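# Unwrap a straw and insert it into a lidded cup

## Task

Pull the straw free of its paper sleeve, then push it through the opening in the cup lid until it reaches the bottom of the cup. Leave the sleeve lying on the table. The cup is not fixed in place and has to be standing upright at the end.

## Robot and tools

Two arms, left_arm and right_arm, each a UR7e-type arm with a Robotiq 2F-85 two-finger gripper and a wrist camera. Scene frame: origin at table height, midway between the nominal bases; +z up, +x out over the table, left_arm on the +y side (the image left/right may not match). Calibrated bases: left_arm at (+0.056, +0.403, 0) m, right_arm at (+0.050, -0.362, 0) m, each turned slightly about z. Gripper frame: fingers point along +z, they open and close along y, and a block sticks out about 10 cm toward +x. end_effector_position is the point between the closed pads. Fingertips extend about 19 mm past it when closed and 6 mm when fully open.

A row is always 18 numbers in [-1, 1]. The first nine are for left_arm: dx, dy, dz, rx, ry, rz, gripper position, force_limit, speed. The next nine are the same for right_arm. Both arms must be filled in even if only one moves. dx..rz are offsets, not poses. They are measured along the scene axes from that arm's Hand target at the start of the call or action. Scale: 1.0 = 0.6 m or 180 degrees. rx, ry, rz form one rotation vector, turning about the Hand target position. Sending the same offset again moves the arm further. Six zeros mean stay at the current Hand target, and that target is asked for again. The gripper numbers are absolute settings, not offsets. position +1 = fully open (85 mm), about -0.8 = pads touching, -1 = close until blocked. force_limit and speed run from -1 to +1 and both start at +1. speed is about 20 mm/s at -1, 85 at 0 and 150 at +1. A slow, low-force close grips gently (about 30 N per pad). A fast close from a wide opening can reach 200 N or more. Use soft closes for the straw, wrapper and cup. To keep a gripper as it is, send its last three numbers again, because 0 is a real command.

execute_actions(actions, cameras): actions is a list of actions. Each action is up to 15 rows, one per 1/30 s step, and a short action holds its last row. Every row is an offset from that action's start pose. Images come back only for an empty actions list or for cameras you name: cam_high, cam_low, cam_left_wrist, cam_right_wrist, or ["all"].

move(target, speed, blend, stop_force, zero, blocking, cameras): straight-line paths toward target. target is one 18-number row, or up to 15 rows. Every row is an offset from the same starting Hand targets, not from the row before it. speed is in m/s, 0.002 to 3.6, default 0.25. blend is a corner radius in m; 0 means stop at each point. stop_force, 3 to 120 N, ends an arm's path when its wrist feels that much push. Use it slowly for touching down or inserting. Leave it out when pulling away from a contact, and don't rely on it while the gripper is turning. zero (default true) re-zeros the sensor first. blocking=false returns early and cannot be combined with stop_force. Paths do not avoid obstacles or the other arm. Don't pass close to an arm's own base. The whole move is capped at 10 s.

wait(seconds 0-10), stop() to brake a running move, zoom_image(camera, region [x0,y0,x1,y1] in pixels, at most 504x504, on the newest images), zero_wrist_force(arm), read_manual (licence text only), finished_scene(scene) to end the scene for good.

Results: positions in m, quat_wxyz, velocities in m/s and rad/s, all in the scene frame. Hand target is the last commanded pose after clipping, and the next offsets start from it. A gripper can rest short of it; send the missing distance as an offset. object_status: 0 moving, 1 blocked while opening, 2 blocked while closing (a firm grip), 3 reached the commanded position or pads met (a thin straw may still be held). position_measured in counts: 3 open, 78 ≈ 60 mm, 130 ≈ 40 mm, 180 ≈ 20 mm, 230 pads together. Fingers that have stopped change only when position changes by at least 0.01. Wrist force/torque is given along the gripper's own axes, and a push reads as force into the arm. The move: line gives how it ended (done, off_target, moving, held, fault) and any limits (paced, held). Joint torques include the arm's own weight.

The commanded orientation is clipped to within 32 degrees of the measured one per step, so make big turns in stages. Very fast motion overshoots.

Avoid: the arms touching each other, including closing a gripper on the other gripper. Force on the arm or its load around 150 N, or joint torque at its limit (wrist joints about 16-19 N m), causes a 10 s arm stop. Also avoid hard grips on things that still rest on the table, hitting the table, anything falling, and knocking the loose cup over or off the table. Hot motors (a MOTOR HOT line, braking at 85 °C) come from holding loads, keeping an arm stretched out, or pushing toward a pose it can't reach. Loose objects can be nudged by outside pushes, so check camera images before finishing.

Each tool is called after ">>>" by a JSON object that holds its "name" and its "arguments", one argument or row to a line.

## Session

>>> {"name": "execute_actions", "arguments": {
  "actions": []
}}

>>> {"name": "zoom_image", "arguments": {
  "camera": "cam_high",
  "region": [280, 80, 520, 320]
}}

Scene clock: 0.00 s.
left_arm: end_effector_position=(+0.5109, +0.2660, +0.1109) position_measured=3 object_status=3 end_effector_quat_wxyz=(-0.068, +0.493, +0.866, +0.049) | right_arm: end_effector_position=(+0.3519, -0.5992, +0.1265) position_measured=3 object_status=3 end_effector_quat_wxyz=(-0.005, +0.808, +0.441, +0.390)
Joint positions: left_arm=[-0.587 -1.444 1.995 -1.975 -1.488 0.405] | right_arm=[2.409 -1.557 -2.492 -0.389 2.334 1.471]
Joint velocities: within noise
Joint torques (N m): no reading
Motor temperatures (°C): left_arm=[31 31 34 32 38 34] | right_arm=[31 30 26 35 40 39]
Wrist force (N): no reading
Wrist torque (N m): no reading
Wrist force, peak (N): no reading
Hand target: left_arm +0.5109, +0.2660, +0.1109; -0.068, +0.493, +0.866, +0.049 | right_arm +0.3519, -0.5992, +0.1265; -0.005, +0.808, +0.441, +0.390
Tool commands: left_gripper/position=+1.0 left_gripper/force_limit=+1.0 left_gripper/speed=+1.0 right_gripper/position=+1.0 right_gripper/force_limit=+1.0 right_gripper/speed=+1.0

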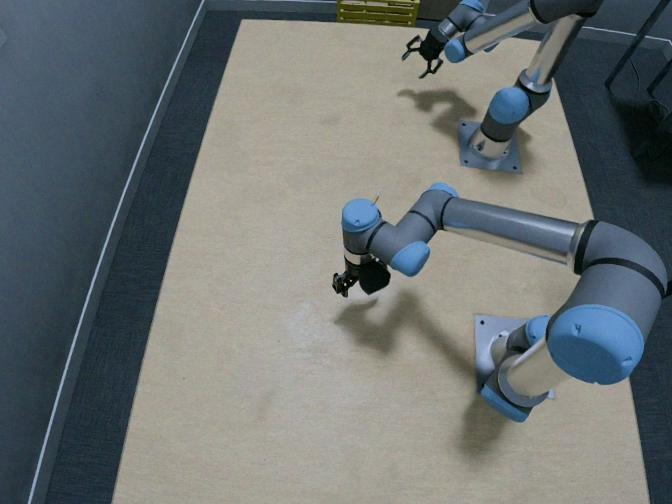

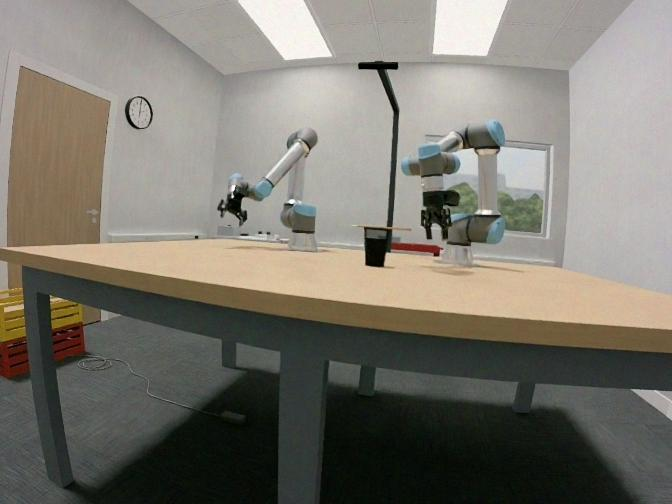

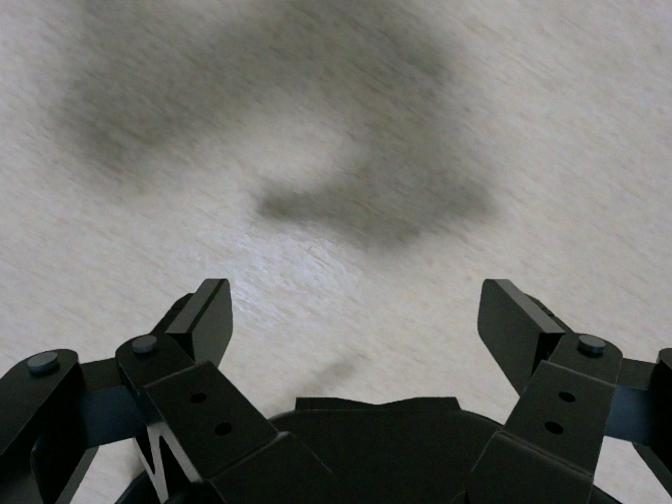

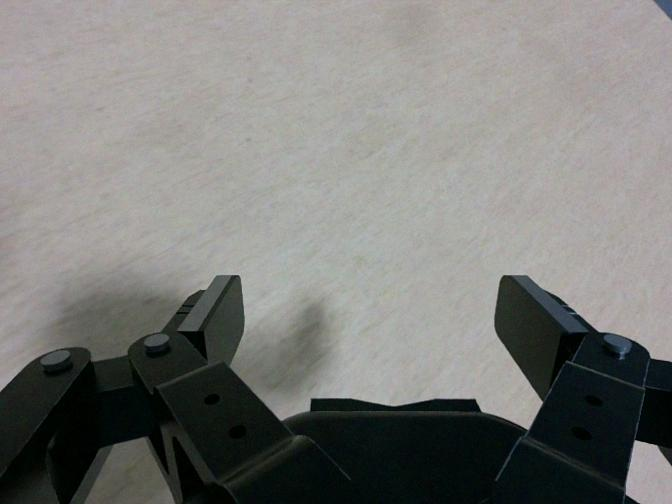

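Scaled by 2.100 from the camera's 672x504 image, which has a finer 960x720 frame.

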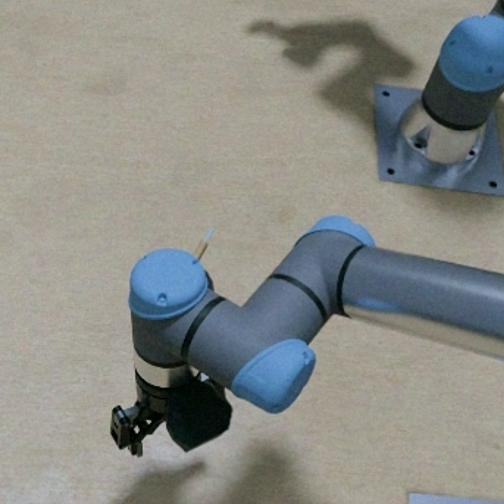

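>>> {"name": "move", "arguments": {
  "target": [
    [0,0,0.365,0,0,0,1,1,1,0.114,0.499,0.456,0.0946,0.2708,-0.508,1,1,1],
    [0.082,-0.16,0.365,-0.0556,0.0047,-0.325,1,1,1,0.152,0.762,0.389,0.559,0.2722,-0.1754,1,1,1]
  ],
  "speed": 0.5,
  "blend": 0.05,
  "cameras": ["all"]
}}

>>> {"name": "zoom_image", "arguments": {
  "camera": "cam_high",
  "region": [280, 80, 480, 280]
}}

Scene clock: 58.83 s.
left_arm: end_effector_position=(+0.5601, +0.1700, +0.3299) position_measured=3 object_status=3 end_effector_quat_wxyz=(+0.000, +0.857, +0.515, +0.000) | right_arm: end_effector_position=(+0.4431, -0.1420, +0.3599) position_measured=3 object_status=3 end_effector_quat_wxyz=(+0.665, -0.664, +0.242, -0.242)
Joint positions: left_arm=[-0.638 -1.459 1.454 -1.565 -1.57 1.383] | right_arm=[3.91 -1.499 -2.626 0.985 1.723 4.713]
Joint torques (N m): left_arm=[5.73 -25.41 -34.22 -5.21 -2.03 1.88] | right_arm=[-5.33 3.46 22.98 5.71 2.36 1.09]
Wrist force (N): left_arm=[0.2 0.2 -0.3] | right_arm=[1.6 -0.7 -0.3]
Wrist torque (N m): left_arm=[0.03 -0.05 -0.06] | right_arm=[0.63 -0.39 0.26]
Wrist force, peak (N): left_arm=[0.7 0.4 -0.4] | right_arm=[-1.0 -2.3 -1.5]
Hand target: left_arm +0.5601, +0.1700, +0.3299; +0.000, +0.857, +0.515, +0.000 | right_arm +0.4431, -0.1420, +0.3599; +0.665, -0.664, +0.242, -0.242
Off the commanded pose: left_arm 0.000 m, 0 deg | right_arm 0.000 m, 0 deg.
move: done

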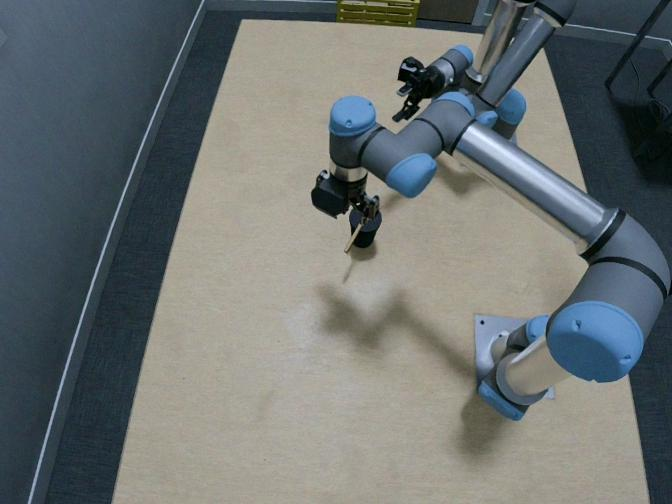

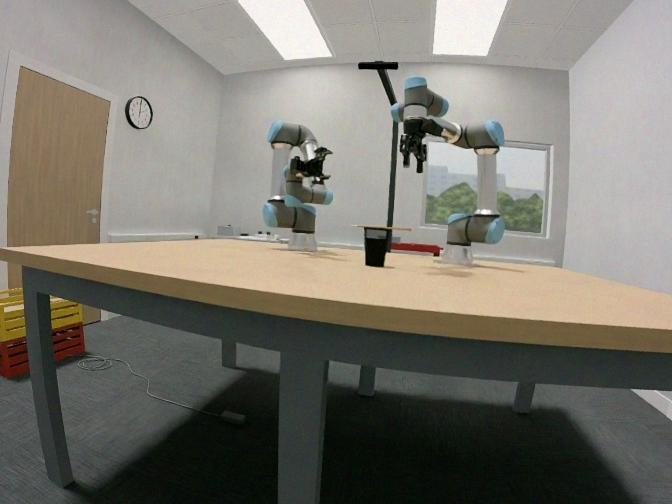

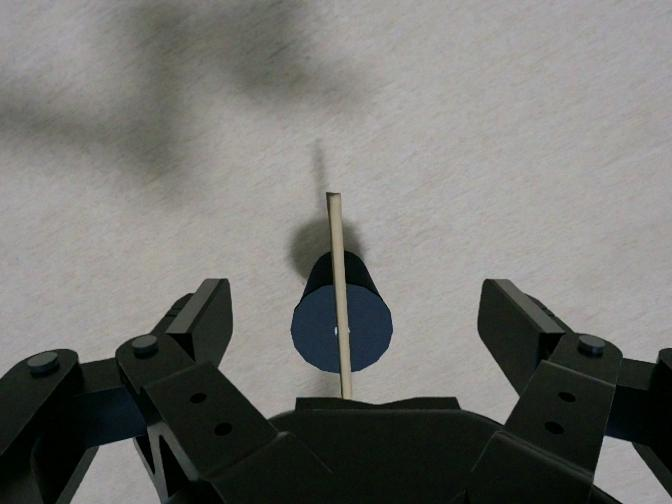

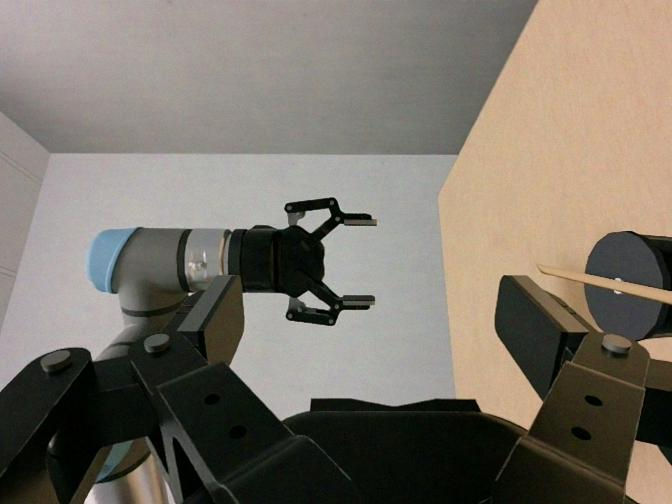

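Scaled by 2.520 from the camera's 672x504 image, which has a finer 960x720 frame.

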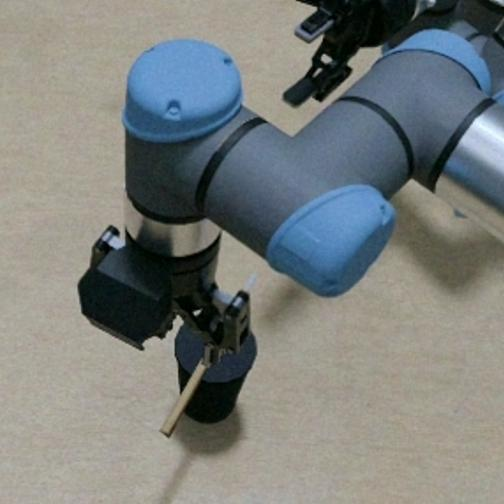

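>>> {"name": "move", "arguments": {
  "target": [
    [-0.0203,-0.0232,-0.15,0,0,0.0214,1,-1,-1,0,0,0,0,0,0,1,1,1],
    [-0.0203,-0.0232,-0.323,0,0,0.0214,1,-1,-1,0,0,0,0,0,0,1,1,1]
  ],
  "speed": 0.3,
  "blend": 0.02,
  "cameras": ["cam_left_wrist","cam_low","cam_high","cam_right_wrist"]
}}

>>> {"name": "zoom_image", "arguments": {
  "camera": "cam_low",
  "region": [340, 190, 440, 275]
}}

Scene clock: 78.20 s.
left_arm: end_effector_position=(+0.5479, +0.1561, +0.1361) position_measured=3 object_status=3 end_effector_quat_wxyz=(+0.000, +0.839, +0.544, +0.000) | right_arm: end_effector_position=(+0.4431, -0.1420, +0.3599) position_measured=3 object_status=3 end_effector_quat_wxyz=(+0.665, -0.664, +0.242, -0.242)
Joint positions: left_arm=[-0.673 -1.361 1.852 -2.061 -1.571 1.281] | right_arm=[3.91 -1.499 -2.626 0.985 1.723 4.713]
Joint torques (N m): left_arm=[4.44 -25.97 -12.64 -5.07 2.37 -1.63] | right_arm=[-6.54 2.58 23.84 5.41 2.58 1.17]
Wrist force (N): left_arm=[0.2 0.4 -0.6] | right_arm=[1.4 -0.5 -0.5]
Wrist torque (N m): left_arm=[0.10 -0.05 0.03] | right_arm=[0.66 -0.35 0.26]
Wrist force, peak (N): left_arm=[1.0 0.1 -1.8] | right_arm=[1.9 -0.5 -0.7]
Hand target: left_arm +0.5479, +0.1561, +0.1361; +0.000, +0.839, +0.544, +0.000 | right_arm +0.4431, -0.1420, +0.3599; +0.665, -0.664, +0.242, -0.242
Off the commanded pose: left_arm 0.000 m, 0 deg | right_arm 0.000 m, 0 deg.
move: done

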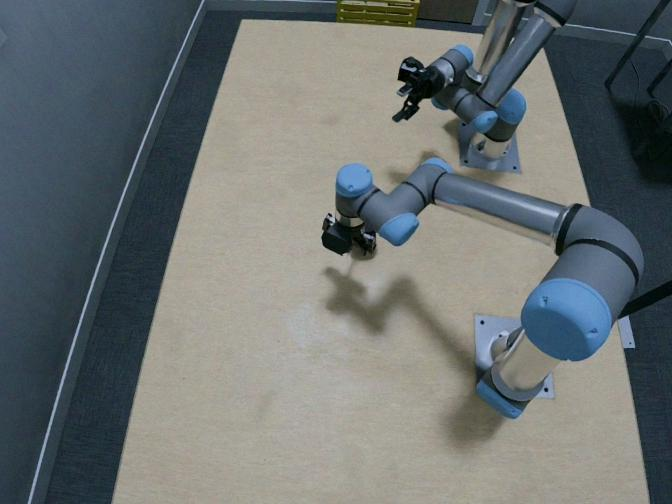

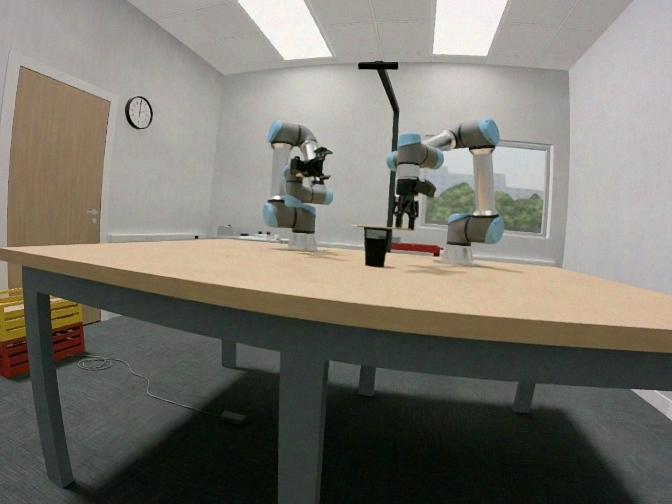

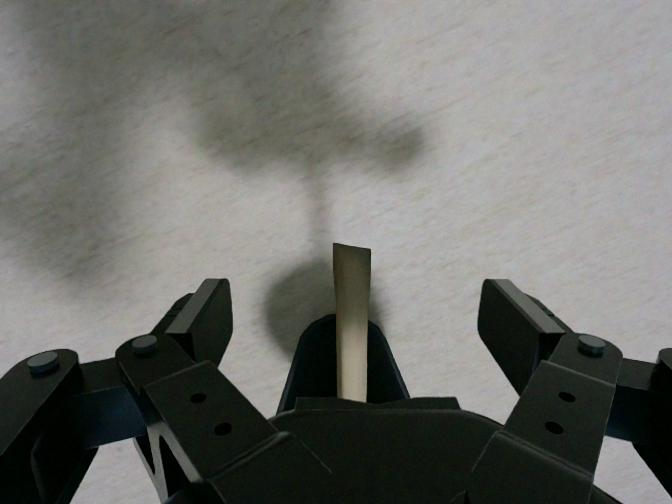

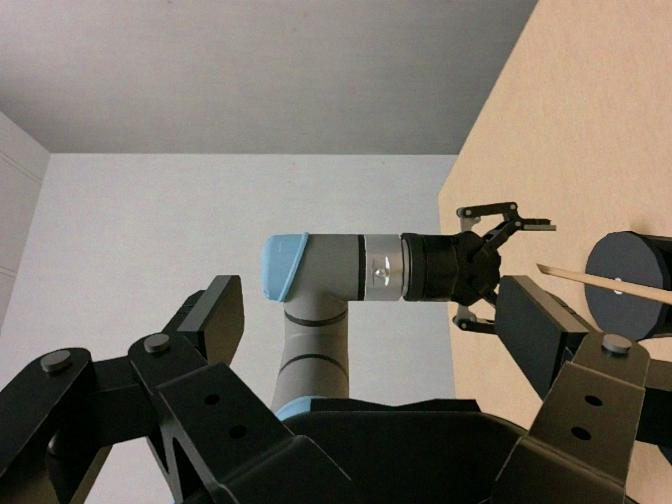

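Scaled by 5.040 from the camera's 672x504 image, which has a finer 960x720 frame.

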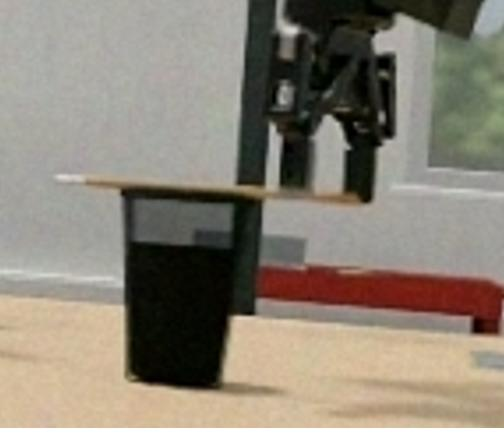

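>>> {"name": "move", "arguments": {
  "target": [
    [0.0033,0.0077,0,0,0,0,1,-1,-1,0,0,0,0,0,0,1,-1,-1],
    [0.0033,0.0077,0,0,0,0,-1,-1,-1,0,0,0,0,0,0,1,-1,-1]
  ],
  "speed": 0.25
}}

>>> {"name": "move", "arguments": {
  "target": [
    [0,0,0.283,0,0,0,-1,-1,-1,0,0,0,0,0,0,1,-1,-1],
    [-0.2988,-0.1422,0.3732,0,0,0.4117,-1,-1,-1,0,0,0,0,0,0,1,-1,-1]
  ],
  "speed": 0.3,
  "blend": 0.03,
  "cameras": ["all"]
}}

>>> {"name": "zoom_image", "arguments": {
  "camera": "cam_right_wrist",
  "region": [150, 130, 560, 430]
}}

>>> {"name": "zoom_image", "arguments": {
  "camera": "cam_left_wrist",
  "region": [200, 100, 672, 450]
}}

Scene clock: 100.27 s.
left_arm: end_effector_position=(+0.5499, +0.1607, +0.1361) position_measured=215 object_status=0 end_effector_quat_wxyz=(+0.000, +0.839, +0.544, +0.000) | right_arm: end_effector_position=(+0.4431, -0.1420, +0.3599) position_measured=3 object_status=3 end_effector_quat_wxyz=(+0.665, -0.664, +0.242, -0.242)
Joint positions: left_arm=[-0.664 -1.361 1.853 -2.061 -1.571 1.29] | right_arm=[3.91 -1.499 -2.626 0.985 1.723 4.713]
Joint torques (N m): left_arm=[5.85 -44.43 -11.96 -4.98 -1.94 1.29] | right_arm=[-6.96 2.1 23.7 5.51 2.33 1.24]
Wrist force (N): left_arm=[0.1 0.4 -0.3] | right_arm=[1.4 -0.3 -0.5]
Wrist torque (N m): left_arm=[0.11 -0.03 0.03] | right_arm=[0.69 -0.34 0.27]
Wrist force, peak (N): left_arm=[-0.1 0.5 -0.7] | right_arm=[2.0 -0.4 -0.3]
Hand target: left_arm +0.5499, +0.1607, +0.1361; +0.000, +0.839, +0.544, +0.000 | right_arm +0.4431, -0.1420, +0.3599; +0.665, -0.664, +0.242, -0.242
Off the commanded pose: left_arm 0.000 m, 0 deg | right_arm 0.000 m, 0 deg.
move: done

Scene clock: 103.77 s.
left_arm: end_effector_position=(+0.3706, +0.0754, +0.3600) position_measured=215 object_status=2 end_effector_quat_wxyz=(+0.000, +0.342, +0.940, +0.000) | right_arm: end_effector_position=(+0.4431, -0.1420, +0.3599) position_measured=3 object_status=3 end_effector_quat_wxyz=(+0.665, -0.664, +0.242, -0.242)
Joint positions: left_arm=[-1.066 -1.703 1.619 -1.486 -1.572 -0.405] | right_arm=[3.91 -1.499 -2.626 0.985 1.723 4.713]
Joint torques (N m): left_arm=[-7.88 -30.43 -33.86 -1.12 2.5 -2.08] | right_arm=[-5.89 1.22 23.36 5.65 2.61 0.95]
Wrist force (N): left_arm=[-0.5 0.4 0.1] | right_arm=[1.6 -0.3 -0.7]
Wrist torque (N m): left_arm=[0.10 0.06 0.06] | right_arm=[0.69 -0.38 0.26]
Wrist force, peak (N): left_arm=[-0.1 0.3 1.8] | right_arm=[2.1 -0.4 -0.4]
Hand target: left_arm +0.3706, +0.0754, +0.3600; +0.000, +0.342, +0.940, +0.000 | right_arm +0.4431, -0.1420, +0.3599; +0.665, -0.664, +0.242, -0.242
Off the commanded pose: left_arm 0.000 m, 0 deg | right_arm 0.000 m, 0 deg.
move: done

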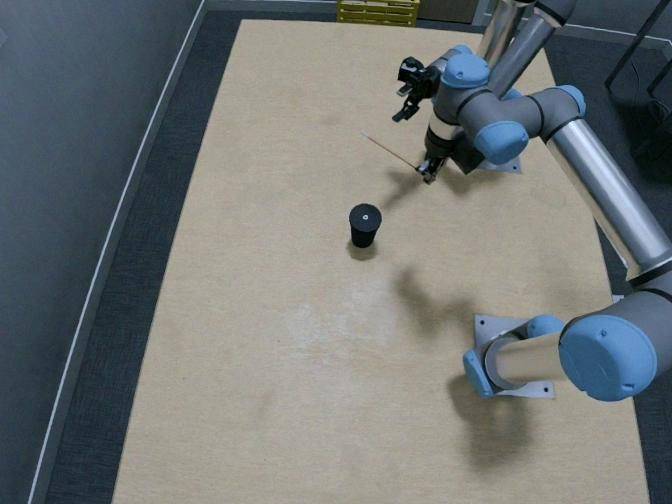

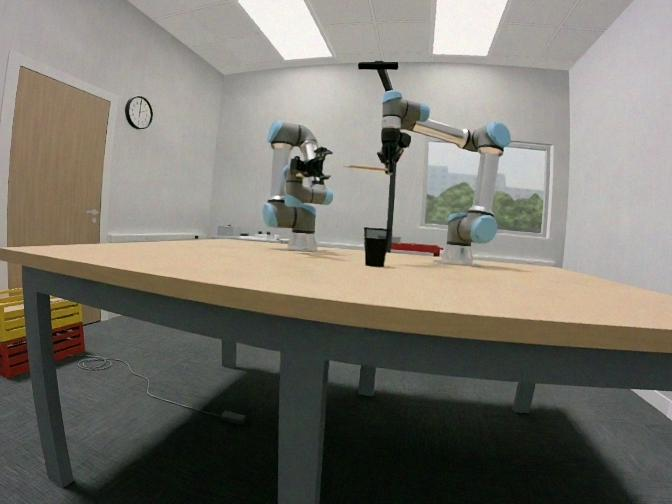

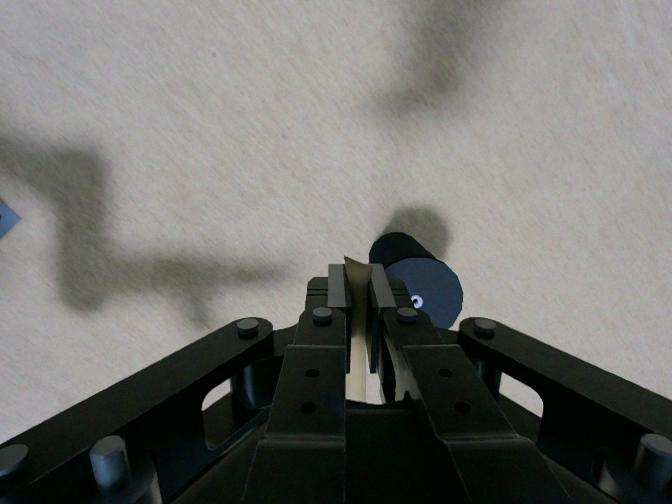

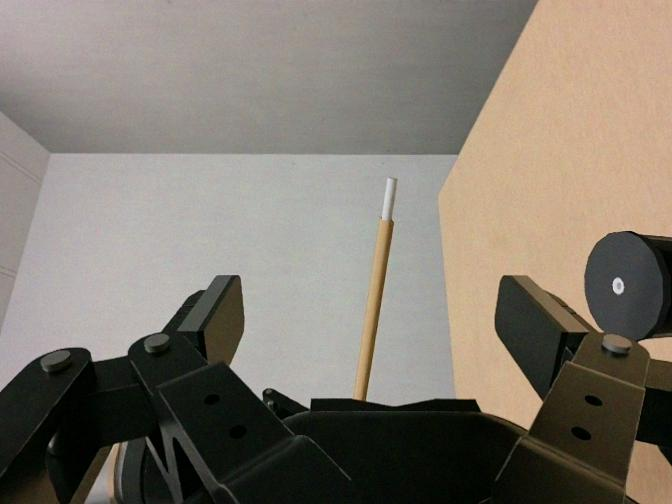

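Scaled by 1.229 from the camera's 672x504 image, which has a finer 960x720 frame.

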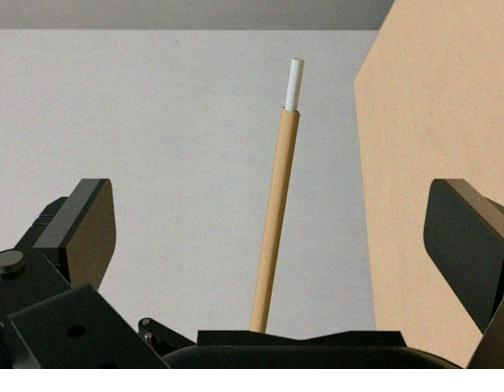

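Scaled by 1.068 from the camera's 672x504 image, which has a finer 960x720 frame.

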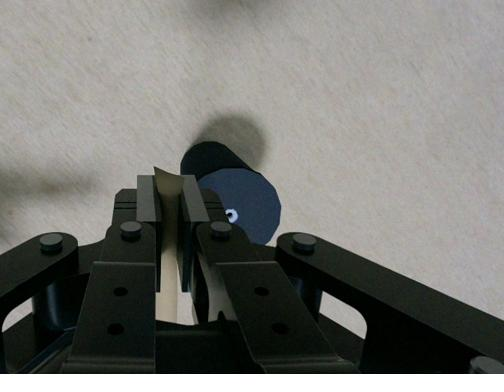

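>>> {"name": "move", "arguments": {
  "target": [0,0,0,0,0,0,-1,-1,-1,0.1403,0.1433,-0.0353,0.0211,0.0251,0,1,-1,-1],
  "speed": 0.2,
  "cameras": ["cam_right_wrist"]
}}

Scene clock: 116.43 s.
left_arm: end_effector_position=(+0.3706, +0.0754, +0.3600) position_measured=215 object_status=2 end_effector_quat_wxyz=(+0.000, +0.342, +0.940, +0.000) | right_arm: end_effector_position=(+0.5272, -0.0560, +0.3387) position_measured=3 object_status=3 end_effector_quat_wxyz=(+0.676, -0.651, +0.276, -0.208)
Joint positions: left_arm=[-1.066 -1.703 1.619 -1.486 -1.572 -0.405] | right_arm=[3.94 -1.812 -2.361 1.033 1.693 4.816]
Joint torques (N m): left_arm=[-7.55 -30.48 -34.62 -0.63 2.28 -1.75] | right_arm=[-7.47 16.7 24.49 -0.06 2.4 1.09]
Wrist force (N): left_arm=[-0.6 0.6 0.0] | right_arm=[1.6 -0.6 -0.3]
Wrist torque (N m): left_arm=[0.13 0.08 0.06] | right_arm=[0.65 -0.42 0.31]
Wrist force, peak (N): left_arm=[-0.7 0.6 0.4] | right_arm=[1.6 -0.5 -1.8]
Hand target: left_arm +0.3706, +0.0754, +0.3600; +0.000, +0.342, +0.940, +0.000 | right_arm +0.5273, -0.0560, +0.3387; +0.676, -0.651, +0.276, -0.208
Off the commanded pose: left_arm 0.000 m, 0 deg | right_arm 0.000 m, 0 deg.
move: done
Images, in order (width x height): cam_right_wrist 672x504.

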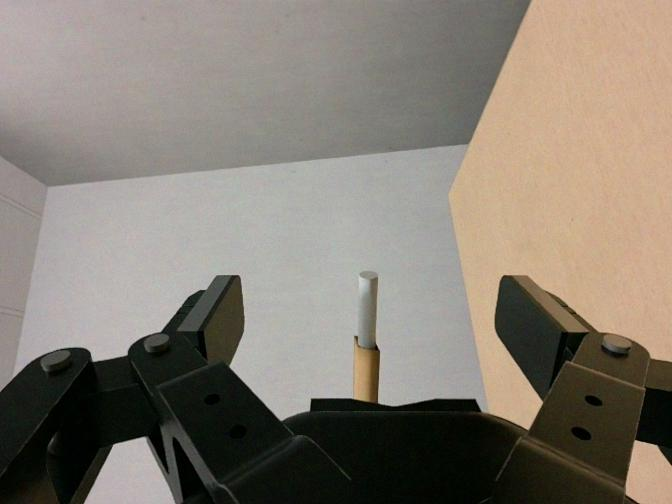

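>>> {"name": "move", "arguments": {
  "target": [
    [0,0,0,0,0,0,-1,-1,-1,0,0,0,0,0,0,-1,-1,-1],
    [0,0,0,0,0,0,-1,-1,-1,0.292,-0.245,-0.0395,0,0,0,-1,-1,-1]
  ],
  "speed": [0.1,0.15],
  "cameras": ["all"]
}}

>>> {"name": "zoom_image", "arguments": {
  "camera": "cam_high",
  "region": [270, 50, 480, 260]
}}

>>> {"name": "zoom_image", "arguments": {
  "camera": "cam_left_wrist",
  "region": [360, 220, 490, 340]
}}

Scene clock: 129.50 s.
left_arm: end_effector_position=(+0.3706, +0.0754, +0.3600) position_measured=215 object_status=2 end_effector_quat_wxyz=(+0.000, +0.342, +0.940, +0.000) | right_arm: end_effector_position=(+0.7024, -0.2029, +0.3150) position_measured=217 object_status=2 end_effector_quat_wxyz=(+0.676, -0.651, +0.276, -0.208)
Joint positions: left_arm=[-1.066 -1.703 1.619 -1.486 -1.572 -0.405] | right_arm=[3.388 -2.133 -1.907 0.901 2.244 4.817]
Joint torques (N m): left_arm=[-5.27 -31.46 -33.87 -0.71 2.36 -1.89] | right_arm=[-7.15 28.66 22.06 -0.37 3.29 0.93]
Wrist force (N): left_arm=[-0.6 0.6 -0.1] | right_arm=[1.5 -0.6 -0.5]
Wrist torque (N m): left_arm=[0.13 0.06 0.06] | right_arm=[0.58 -0.40 0.29]
Wrist force, peak (N): left_arm=[-1.3 0.5 0.5] | right_arm=[3.1 -0.5 -0.5]
Hand target: left_arm +0.3706, +0.0754, +0.3600; +0.000, +0.342, +0.940, +0.000 | right_arm +0.7025, -0.2030, +0.3150; +0.676, -0.651, +0.276, -0.208
Off the commanded pose: left_arm 0.000 m, 0 deg | right_arm 0.000 m, 0 deg.
move: done

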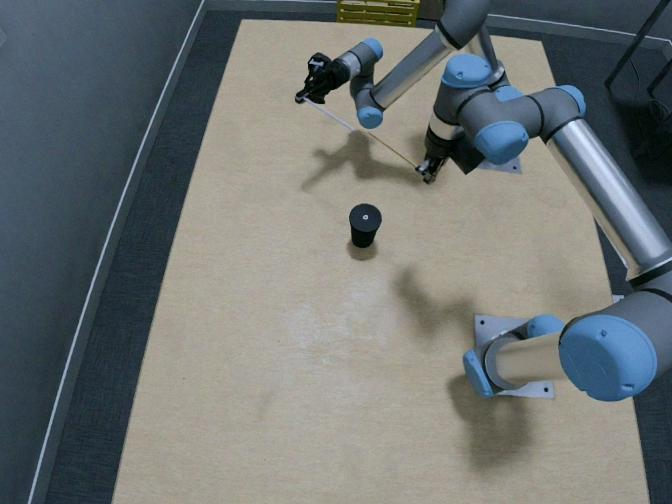

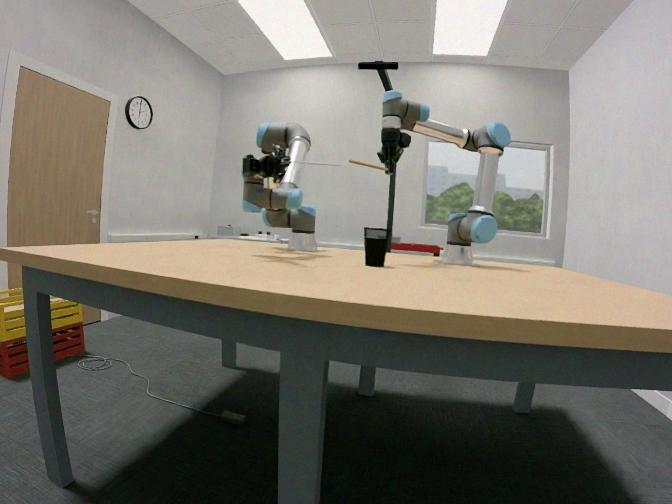

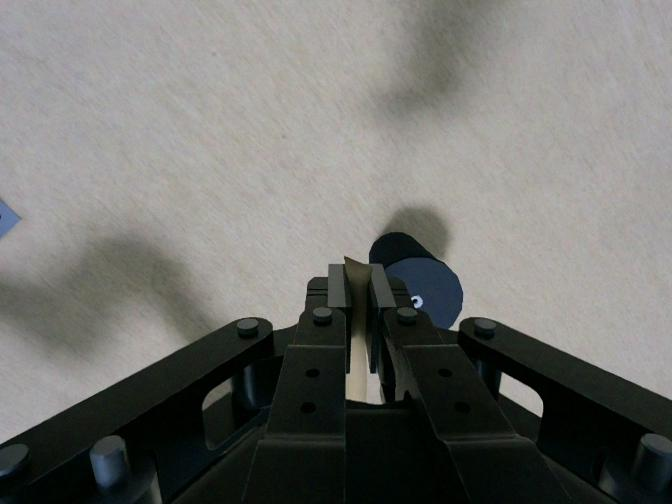

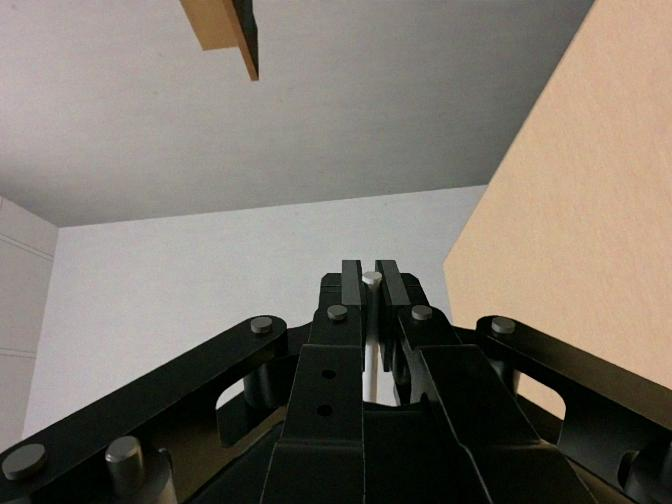

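Scaled by 2.400 from the camera's 672x504 image, which has a finer 960x720 frame.

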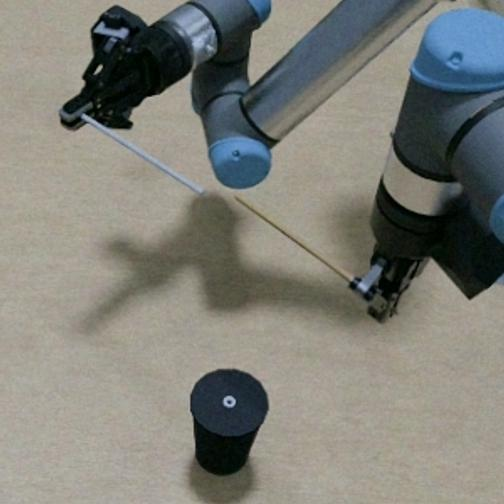

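Scaled by 3.877 from the camera's 672x504 image, which has a finer 960x720 frame.

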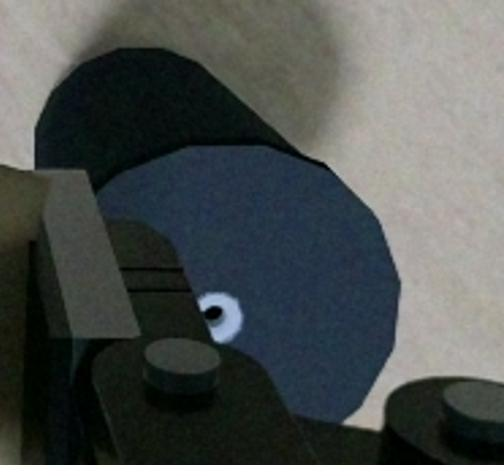

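>>> {"name": "move", "arguments": {
  "target": [
    [0.0157,0.541,-0.05,0,0,0,-1,-1,-1,-0.137,0.138,0.142,-0.3426,-0.4081,0,-1,-1,-1],
    [0.0157,0.541,-0.5167,0,0,0,-1,-1,-1,-0.3325,0.438,0.1,-0.3426,-0.4081,0,-1,-1,-1]
  ],
  "speed": 0.35,
  "blend": 0.03
}}

>>> {"name": "move", "arguments": {
  "target": [0,0,-0.040,0,0,0,-1,-1,-1,0,0,0,0,0,0,-1,-1,-1],
  "speed": 0.03,
  "stop_force": 4,
  "cameras": ["all"]
}}

>>> {"name": "zoom_image", "arguments": {
  "camera": "cam_low",
  "region": [320, 130, 500, 285]
}}

>>> {"name": "zoom_image", "arguments": {
  "camera": "cam_high",
  "region": [320, 150, 420, 260]
}}

Scene clock: 157.70 s.
left_arm: end_effector_position=(+0.3800, +0.4000, +0.0500) position_measured=215 object_status=2 end_effector_quat_wxyz=(+0.000, +0.342, +0.940, +0.000) | right_arm: end_effector_position=(+0.5030, +0.0598, +0.3750) position_measured=217 object_status=2 end_effector_quat_wxyz=(-0.299, +0.641, +0.299, +0.641)
Joint positions: left_arm=[-0.396 -1.778 2.542 -2.334 -1.571 0.265] | right_arm=[4.224 -1.786 -2.236 0.881 1.41 3.141]
Joint torques (N m): left_arm=[6.45 -5.17 -10.05 -5.38 -1.99 2.11] | right_arm=[8.26 16.24 25.82 5.66 -3.13 -1.39]
Wrist force (N): left_arm=[-0.2 0.3 0.1] | right_arm=[1.9 1.2 -0.4]
Wrist torque (N m): left_arm=[0.07 0.02 -0.12] | right_arm=[0.55 -0.12 -0.04]
Wrist force, peak (N): left_arm=[0.2 0.5 -1.8] | right_arm=[2.8 1.9 -0.5]
Hand target: left_arm +0.3800, +0.4000, +0.0500; +0.000, +0.342, +0.940, +0.000 | right_arm +0.5030, +0.0598, +0.3750; -0.299, +0.641, +0.299, +0.641
Off the commanded pose: left_arm 0.000 m, 0 deg | right_arm 0.000 m, 0 deg.
move: done

Scene clock: 159.53 s.
left_arm: end_effector_position=(+0.3800, +0.4000, +0.0260) position_measured=215 object_status=2 end_effector_quat_wxyz=(+0.000, +0.342, +0.940, +0.000) | right_arm: end_effector_position=(+0.5030, +0.0598, +0.3750) position_measured=217 object_status=2 end_effector_quat_wxyz=(-0.299, +0.641, +0.299, +0.641)
Joint positions: left_arm=[-0.396 -1.703 2.577 -2.444 -1.571 0.265] | right_arm=[4.224 -1.786 -2.236 0.881 1.41 3.141]
Joint torques (N m): left_arm=[5.27 -3.23 -5.99 -5.09 -0.86 1.81] | right_arm=[8.76 16.76 26.7 5.63 -2.85 -1.4]
Wrist force (N): left_arm=[-0.1 -0.1 -0.2] | right_arm=[2.2 1.1 -0.2]
Wrist torque (N m): left_arm=[0.04 0.00 -0.10] | right_arm=[0.53 -0.18 -0.04]
Wrist force, peak (N): left_arm=[-0.4 0.5 -0.3] | right_arm=[2.3 1.0 -0.4]
Hand target: left_arm +0.3800, +0.4000, +0.0260; +0.000, +0.342, +0.940, +0.000 | right_arm +0.5030, +0.0598, +0.3750; -0.299, +0.641, +0.299, +0.641
Off the commanded pose: left_arm 0.000 m, 0 deg | right_arm 0.000 m, 0 deg.
move: done

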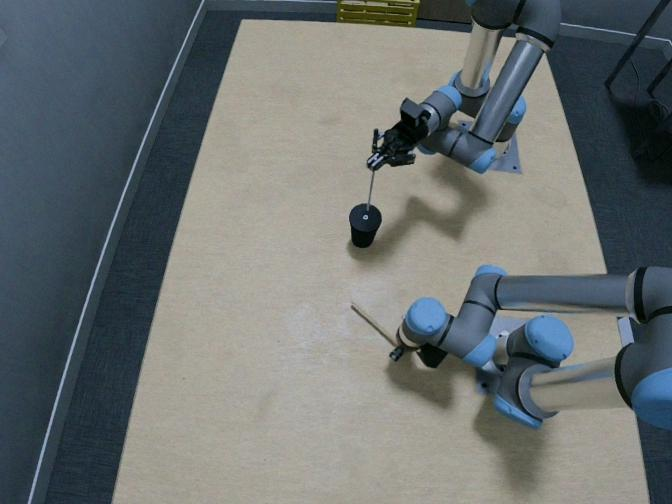

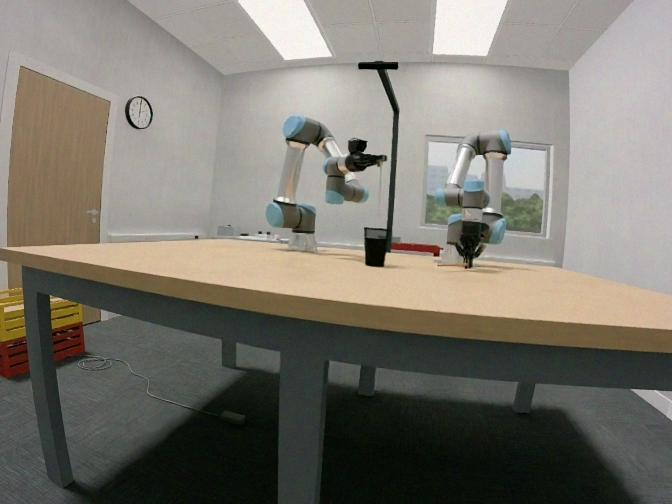

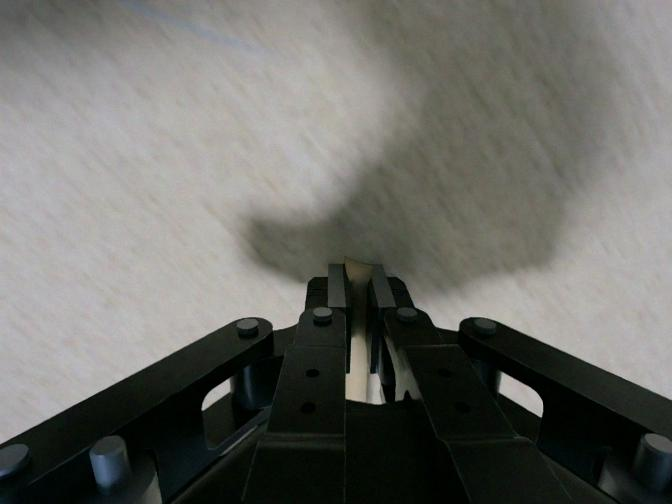

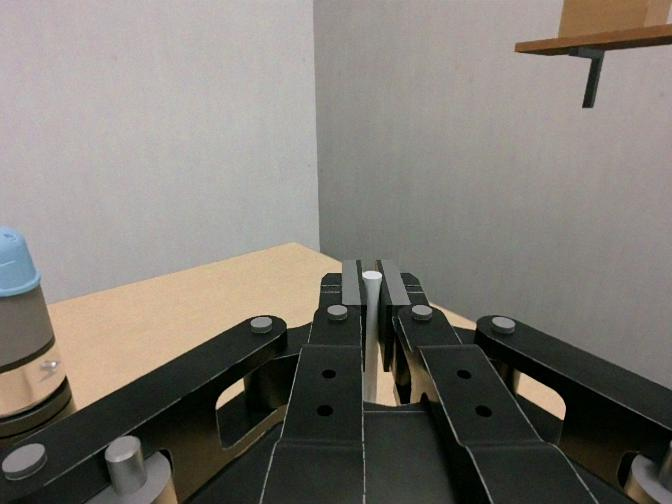

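Scaled by 2.800 from the camera's 672x504 image, which has a finer 960x720 frame.

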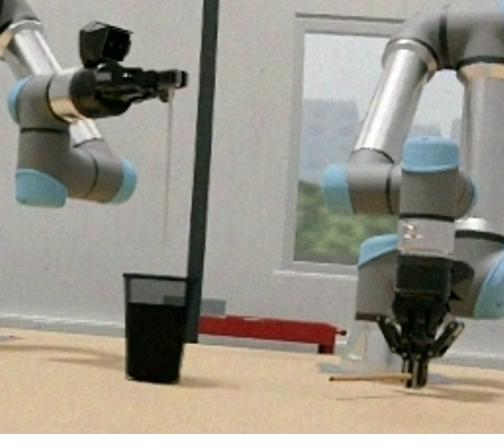

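Scaled by 4.582 from the camera's 672x504 image, which has a finer 960x720 frame.

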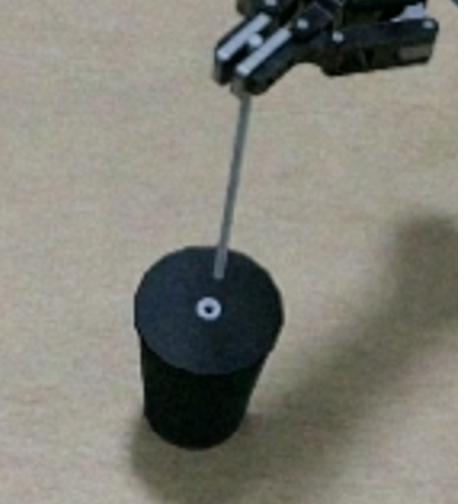

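>>> {"name": "move", "arguments": {
  "target": [0,0,-0.0067,0,0,0,-1,-1,-1,0,0,0,0,0,0,-1,-1,-1],
  "speed": 0.01,
  "stop_force": 4
}}

>>> {"name": "move", "arguments": {
  "target": [
    [0,0,0,0,0,0,0.5,-1,-1,0,0,0,0,0,0,-1,-1,-1],
    [0,0,0.3,0,0,0,0.5,-1,-1,0.0075,-0.0067,-0.0467,0,0,0,-1,-1,-1],
    [-0.0333,-0.372,0.5467,-0.0366,-0.0563,0.0779,0.5,-1,-1,0.0075,-0.0067,-0.0467,0,0,0,-1,-1,-1]
  ],
  "speed": 0.3,
  "blend": [0,0.04,0],
  "cameras": ["all"]
}}

>>> {"name": "zoom_image", "arguments": {
  "camera": "cam_left_wrist",
  "region": [210, 230, 390, 380]
}}

>>> {"name": "zoom_image", "arguments": {
  "camera": "cam_high",
  "region": [335, 175, 395, 235]
}}

>>> {"name": "zoom_image", "arguments": {
  "camera": "cam_low",
  "region": [345, 195, 405, 270]
}}

Scene clock: 183.07 s.
left_arm: end_effector_position=(+0.3800, +0.4000, +0.0219) position_measured=215 object_status=2 end_effector_quat_wxyz=(+0.000, +0.342, +0.940, +0.000) | right_arm: end_effector_position=(+0.5030, +0.0598, +0.3750) position_measured=217 object_status=2 end_effector_quat_wxyz=(-0.299, +0.641, +0.299, +0.641)
Joint positions: left_arm=[-0.396 -1.689 2.582 -2.463 -1.571 0.265] | right_arm=[4.224 -1.786 -2.236 0.881 1.41 3.141]
Joint torques (N m): left_arm=[3.15 -2.64 -6.07 -5.38 -1.61 0.86] | right_arm=[8.12 16.01 25.26 5.31 -2.92 -1.36]
Wrist force (N): left_arm=[-0.2 -0.1 -0.2] | right_arm=[2.0 1.1 -0.3]
Wrist torque (N m): left_arm=[0.03 0.03 -0.10] | right_arm=[0.53 -0.15 -0.04]
Wrist force, peak (N): left_arm=[-0.5 -0.3 -0.4] | right_arm=[2.4 1.3 -0.1]
Hand target: left_arm +0.3800, +0.4000, +0.0219; +0.000, +0.342, +0.940, +0.000 | right_arm +0.5030, +0.0598, +0.3750; -0.299, +0.641, +0.299, +0.641
Off the commanded pose: left_arm 0.000 m, 0 deg | right_arm 0.000 m, 0 deg.
move: done

Scene clock: 188.47 s.
left_arm: end_effector_position=(+0.3600, +0.1768, +0.3499) position_measured=66 object_status=3 end_effector_quat_wxyz=(+0.102, +0.223, +0.969, -0.024) | right_arm: end_effector_position=(+0.5075, +0.0558, +0.3470) position_measured=217 object_status=2 end_effector_quat_wxyz=(-0.299, +0.641, +0.299, +0.641)
Joint positions: left_arm=[-1.053 -2.035 1.928 -1.634 -1.447 -0.627] | right_arm=[4.207 -1.855 -2.254 0.969 1.428 3.141]
Joint torques (N m): left_arm=[-4.85 4.52 -36.29 -1.13 3.03 -1.77] | right_arm=[-6.9 17.99 4.62 5.59 2.95 -1.5]
Wrist force (N): left_arm=[-0.7 0.3 0.6] | right_arm=[2.1 0.7 -0.1]
Wrist torque (N m): left_arm=[0.10 0.15 0.06] | right_arm=[0.48 -0.17 -0.04]
Wrist force, peak (N): left_arm=[-0.9 -1.5 -1.0] | right_arm=[2.5 1.0 -0.3]
Hand target: left_arm +0.3600, +0.1768, +0.3500; +0.102, +0.223, +0.969, -0.024 | right_arm +0.5075, +0.0558, +0.3470; -0.299, +0.641, +0.299, +0.641
Off the commanded pose: left_arm 0.000 m, 0 deg | right_arm 0.000 m, 0 deg.
move: done

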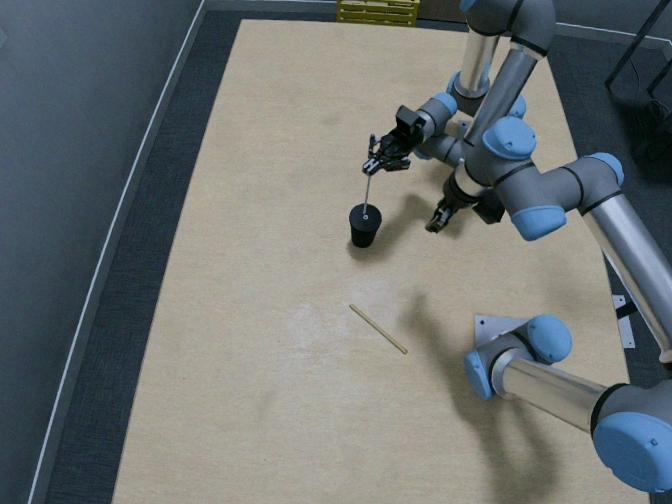

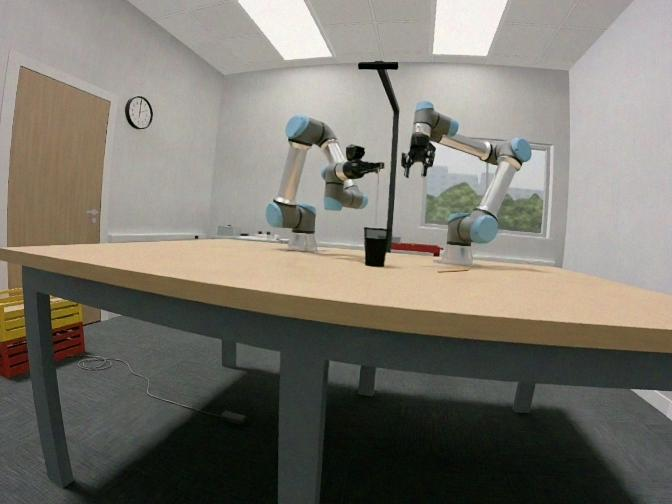

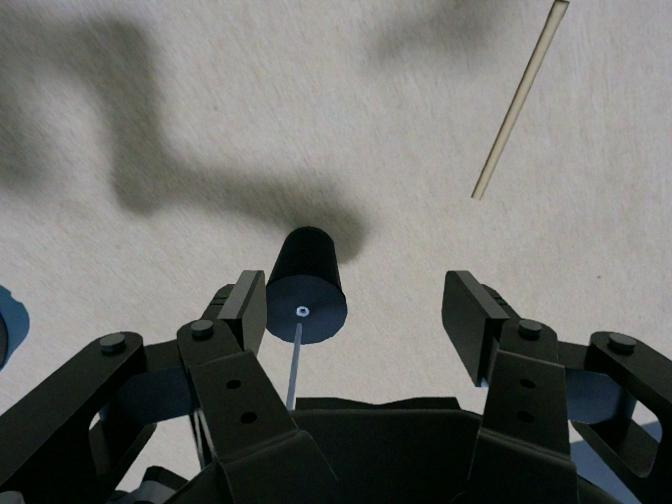

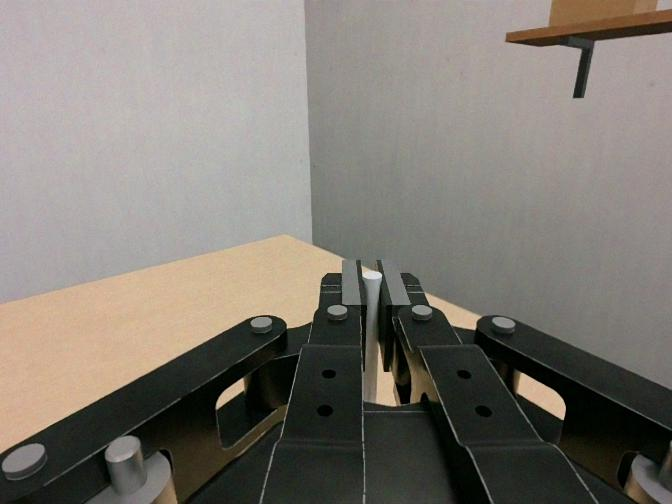

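Scaled by 2.800 from the camera's 672x504 image, which has a finer 960x720 frame.

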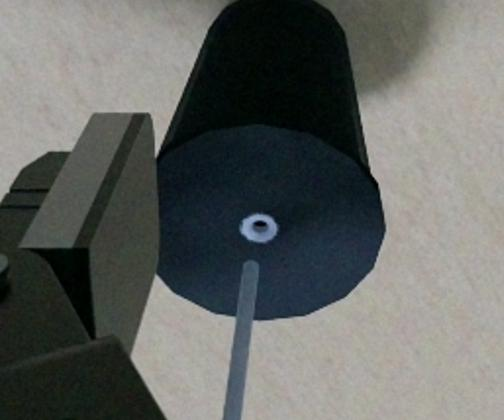

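Scaled by 8.400 from the camera's 672x504 image, which has a finer 960x720 frame.

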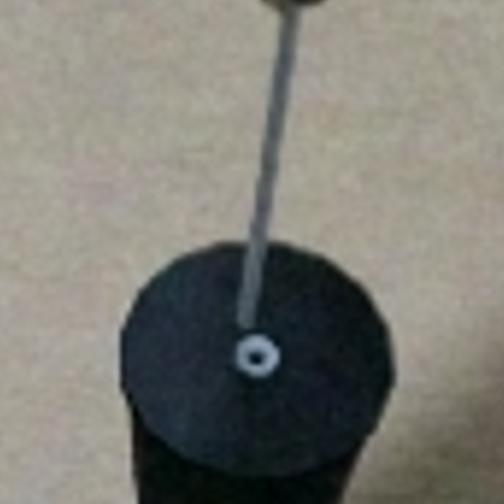

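Scaled by 6.720 from the camera's 672x504 image, which has a finer 960x720 frame.

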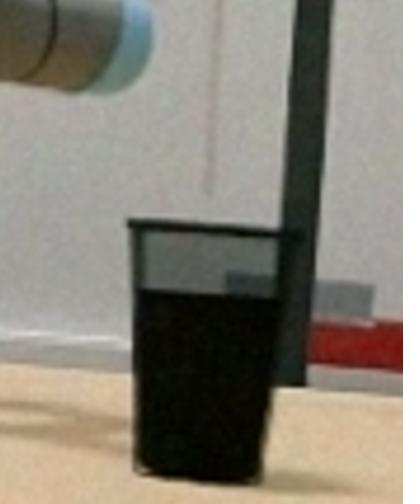

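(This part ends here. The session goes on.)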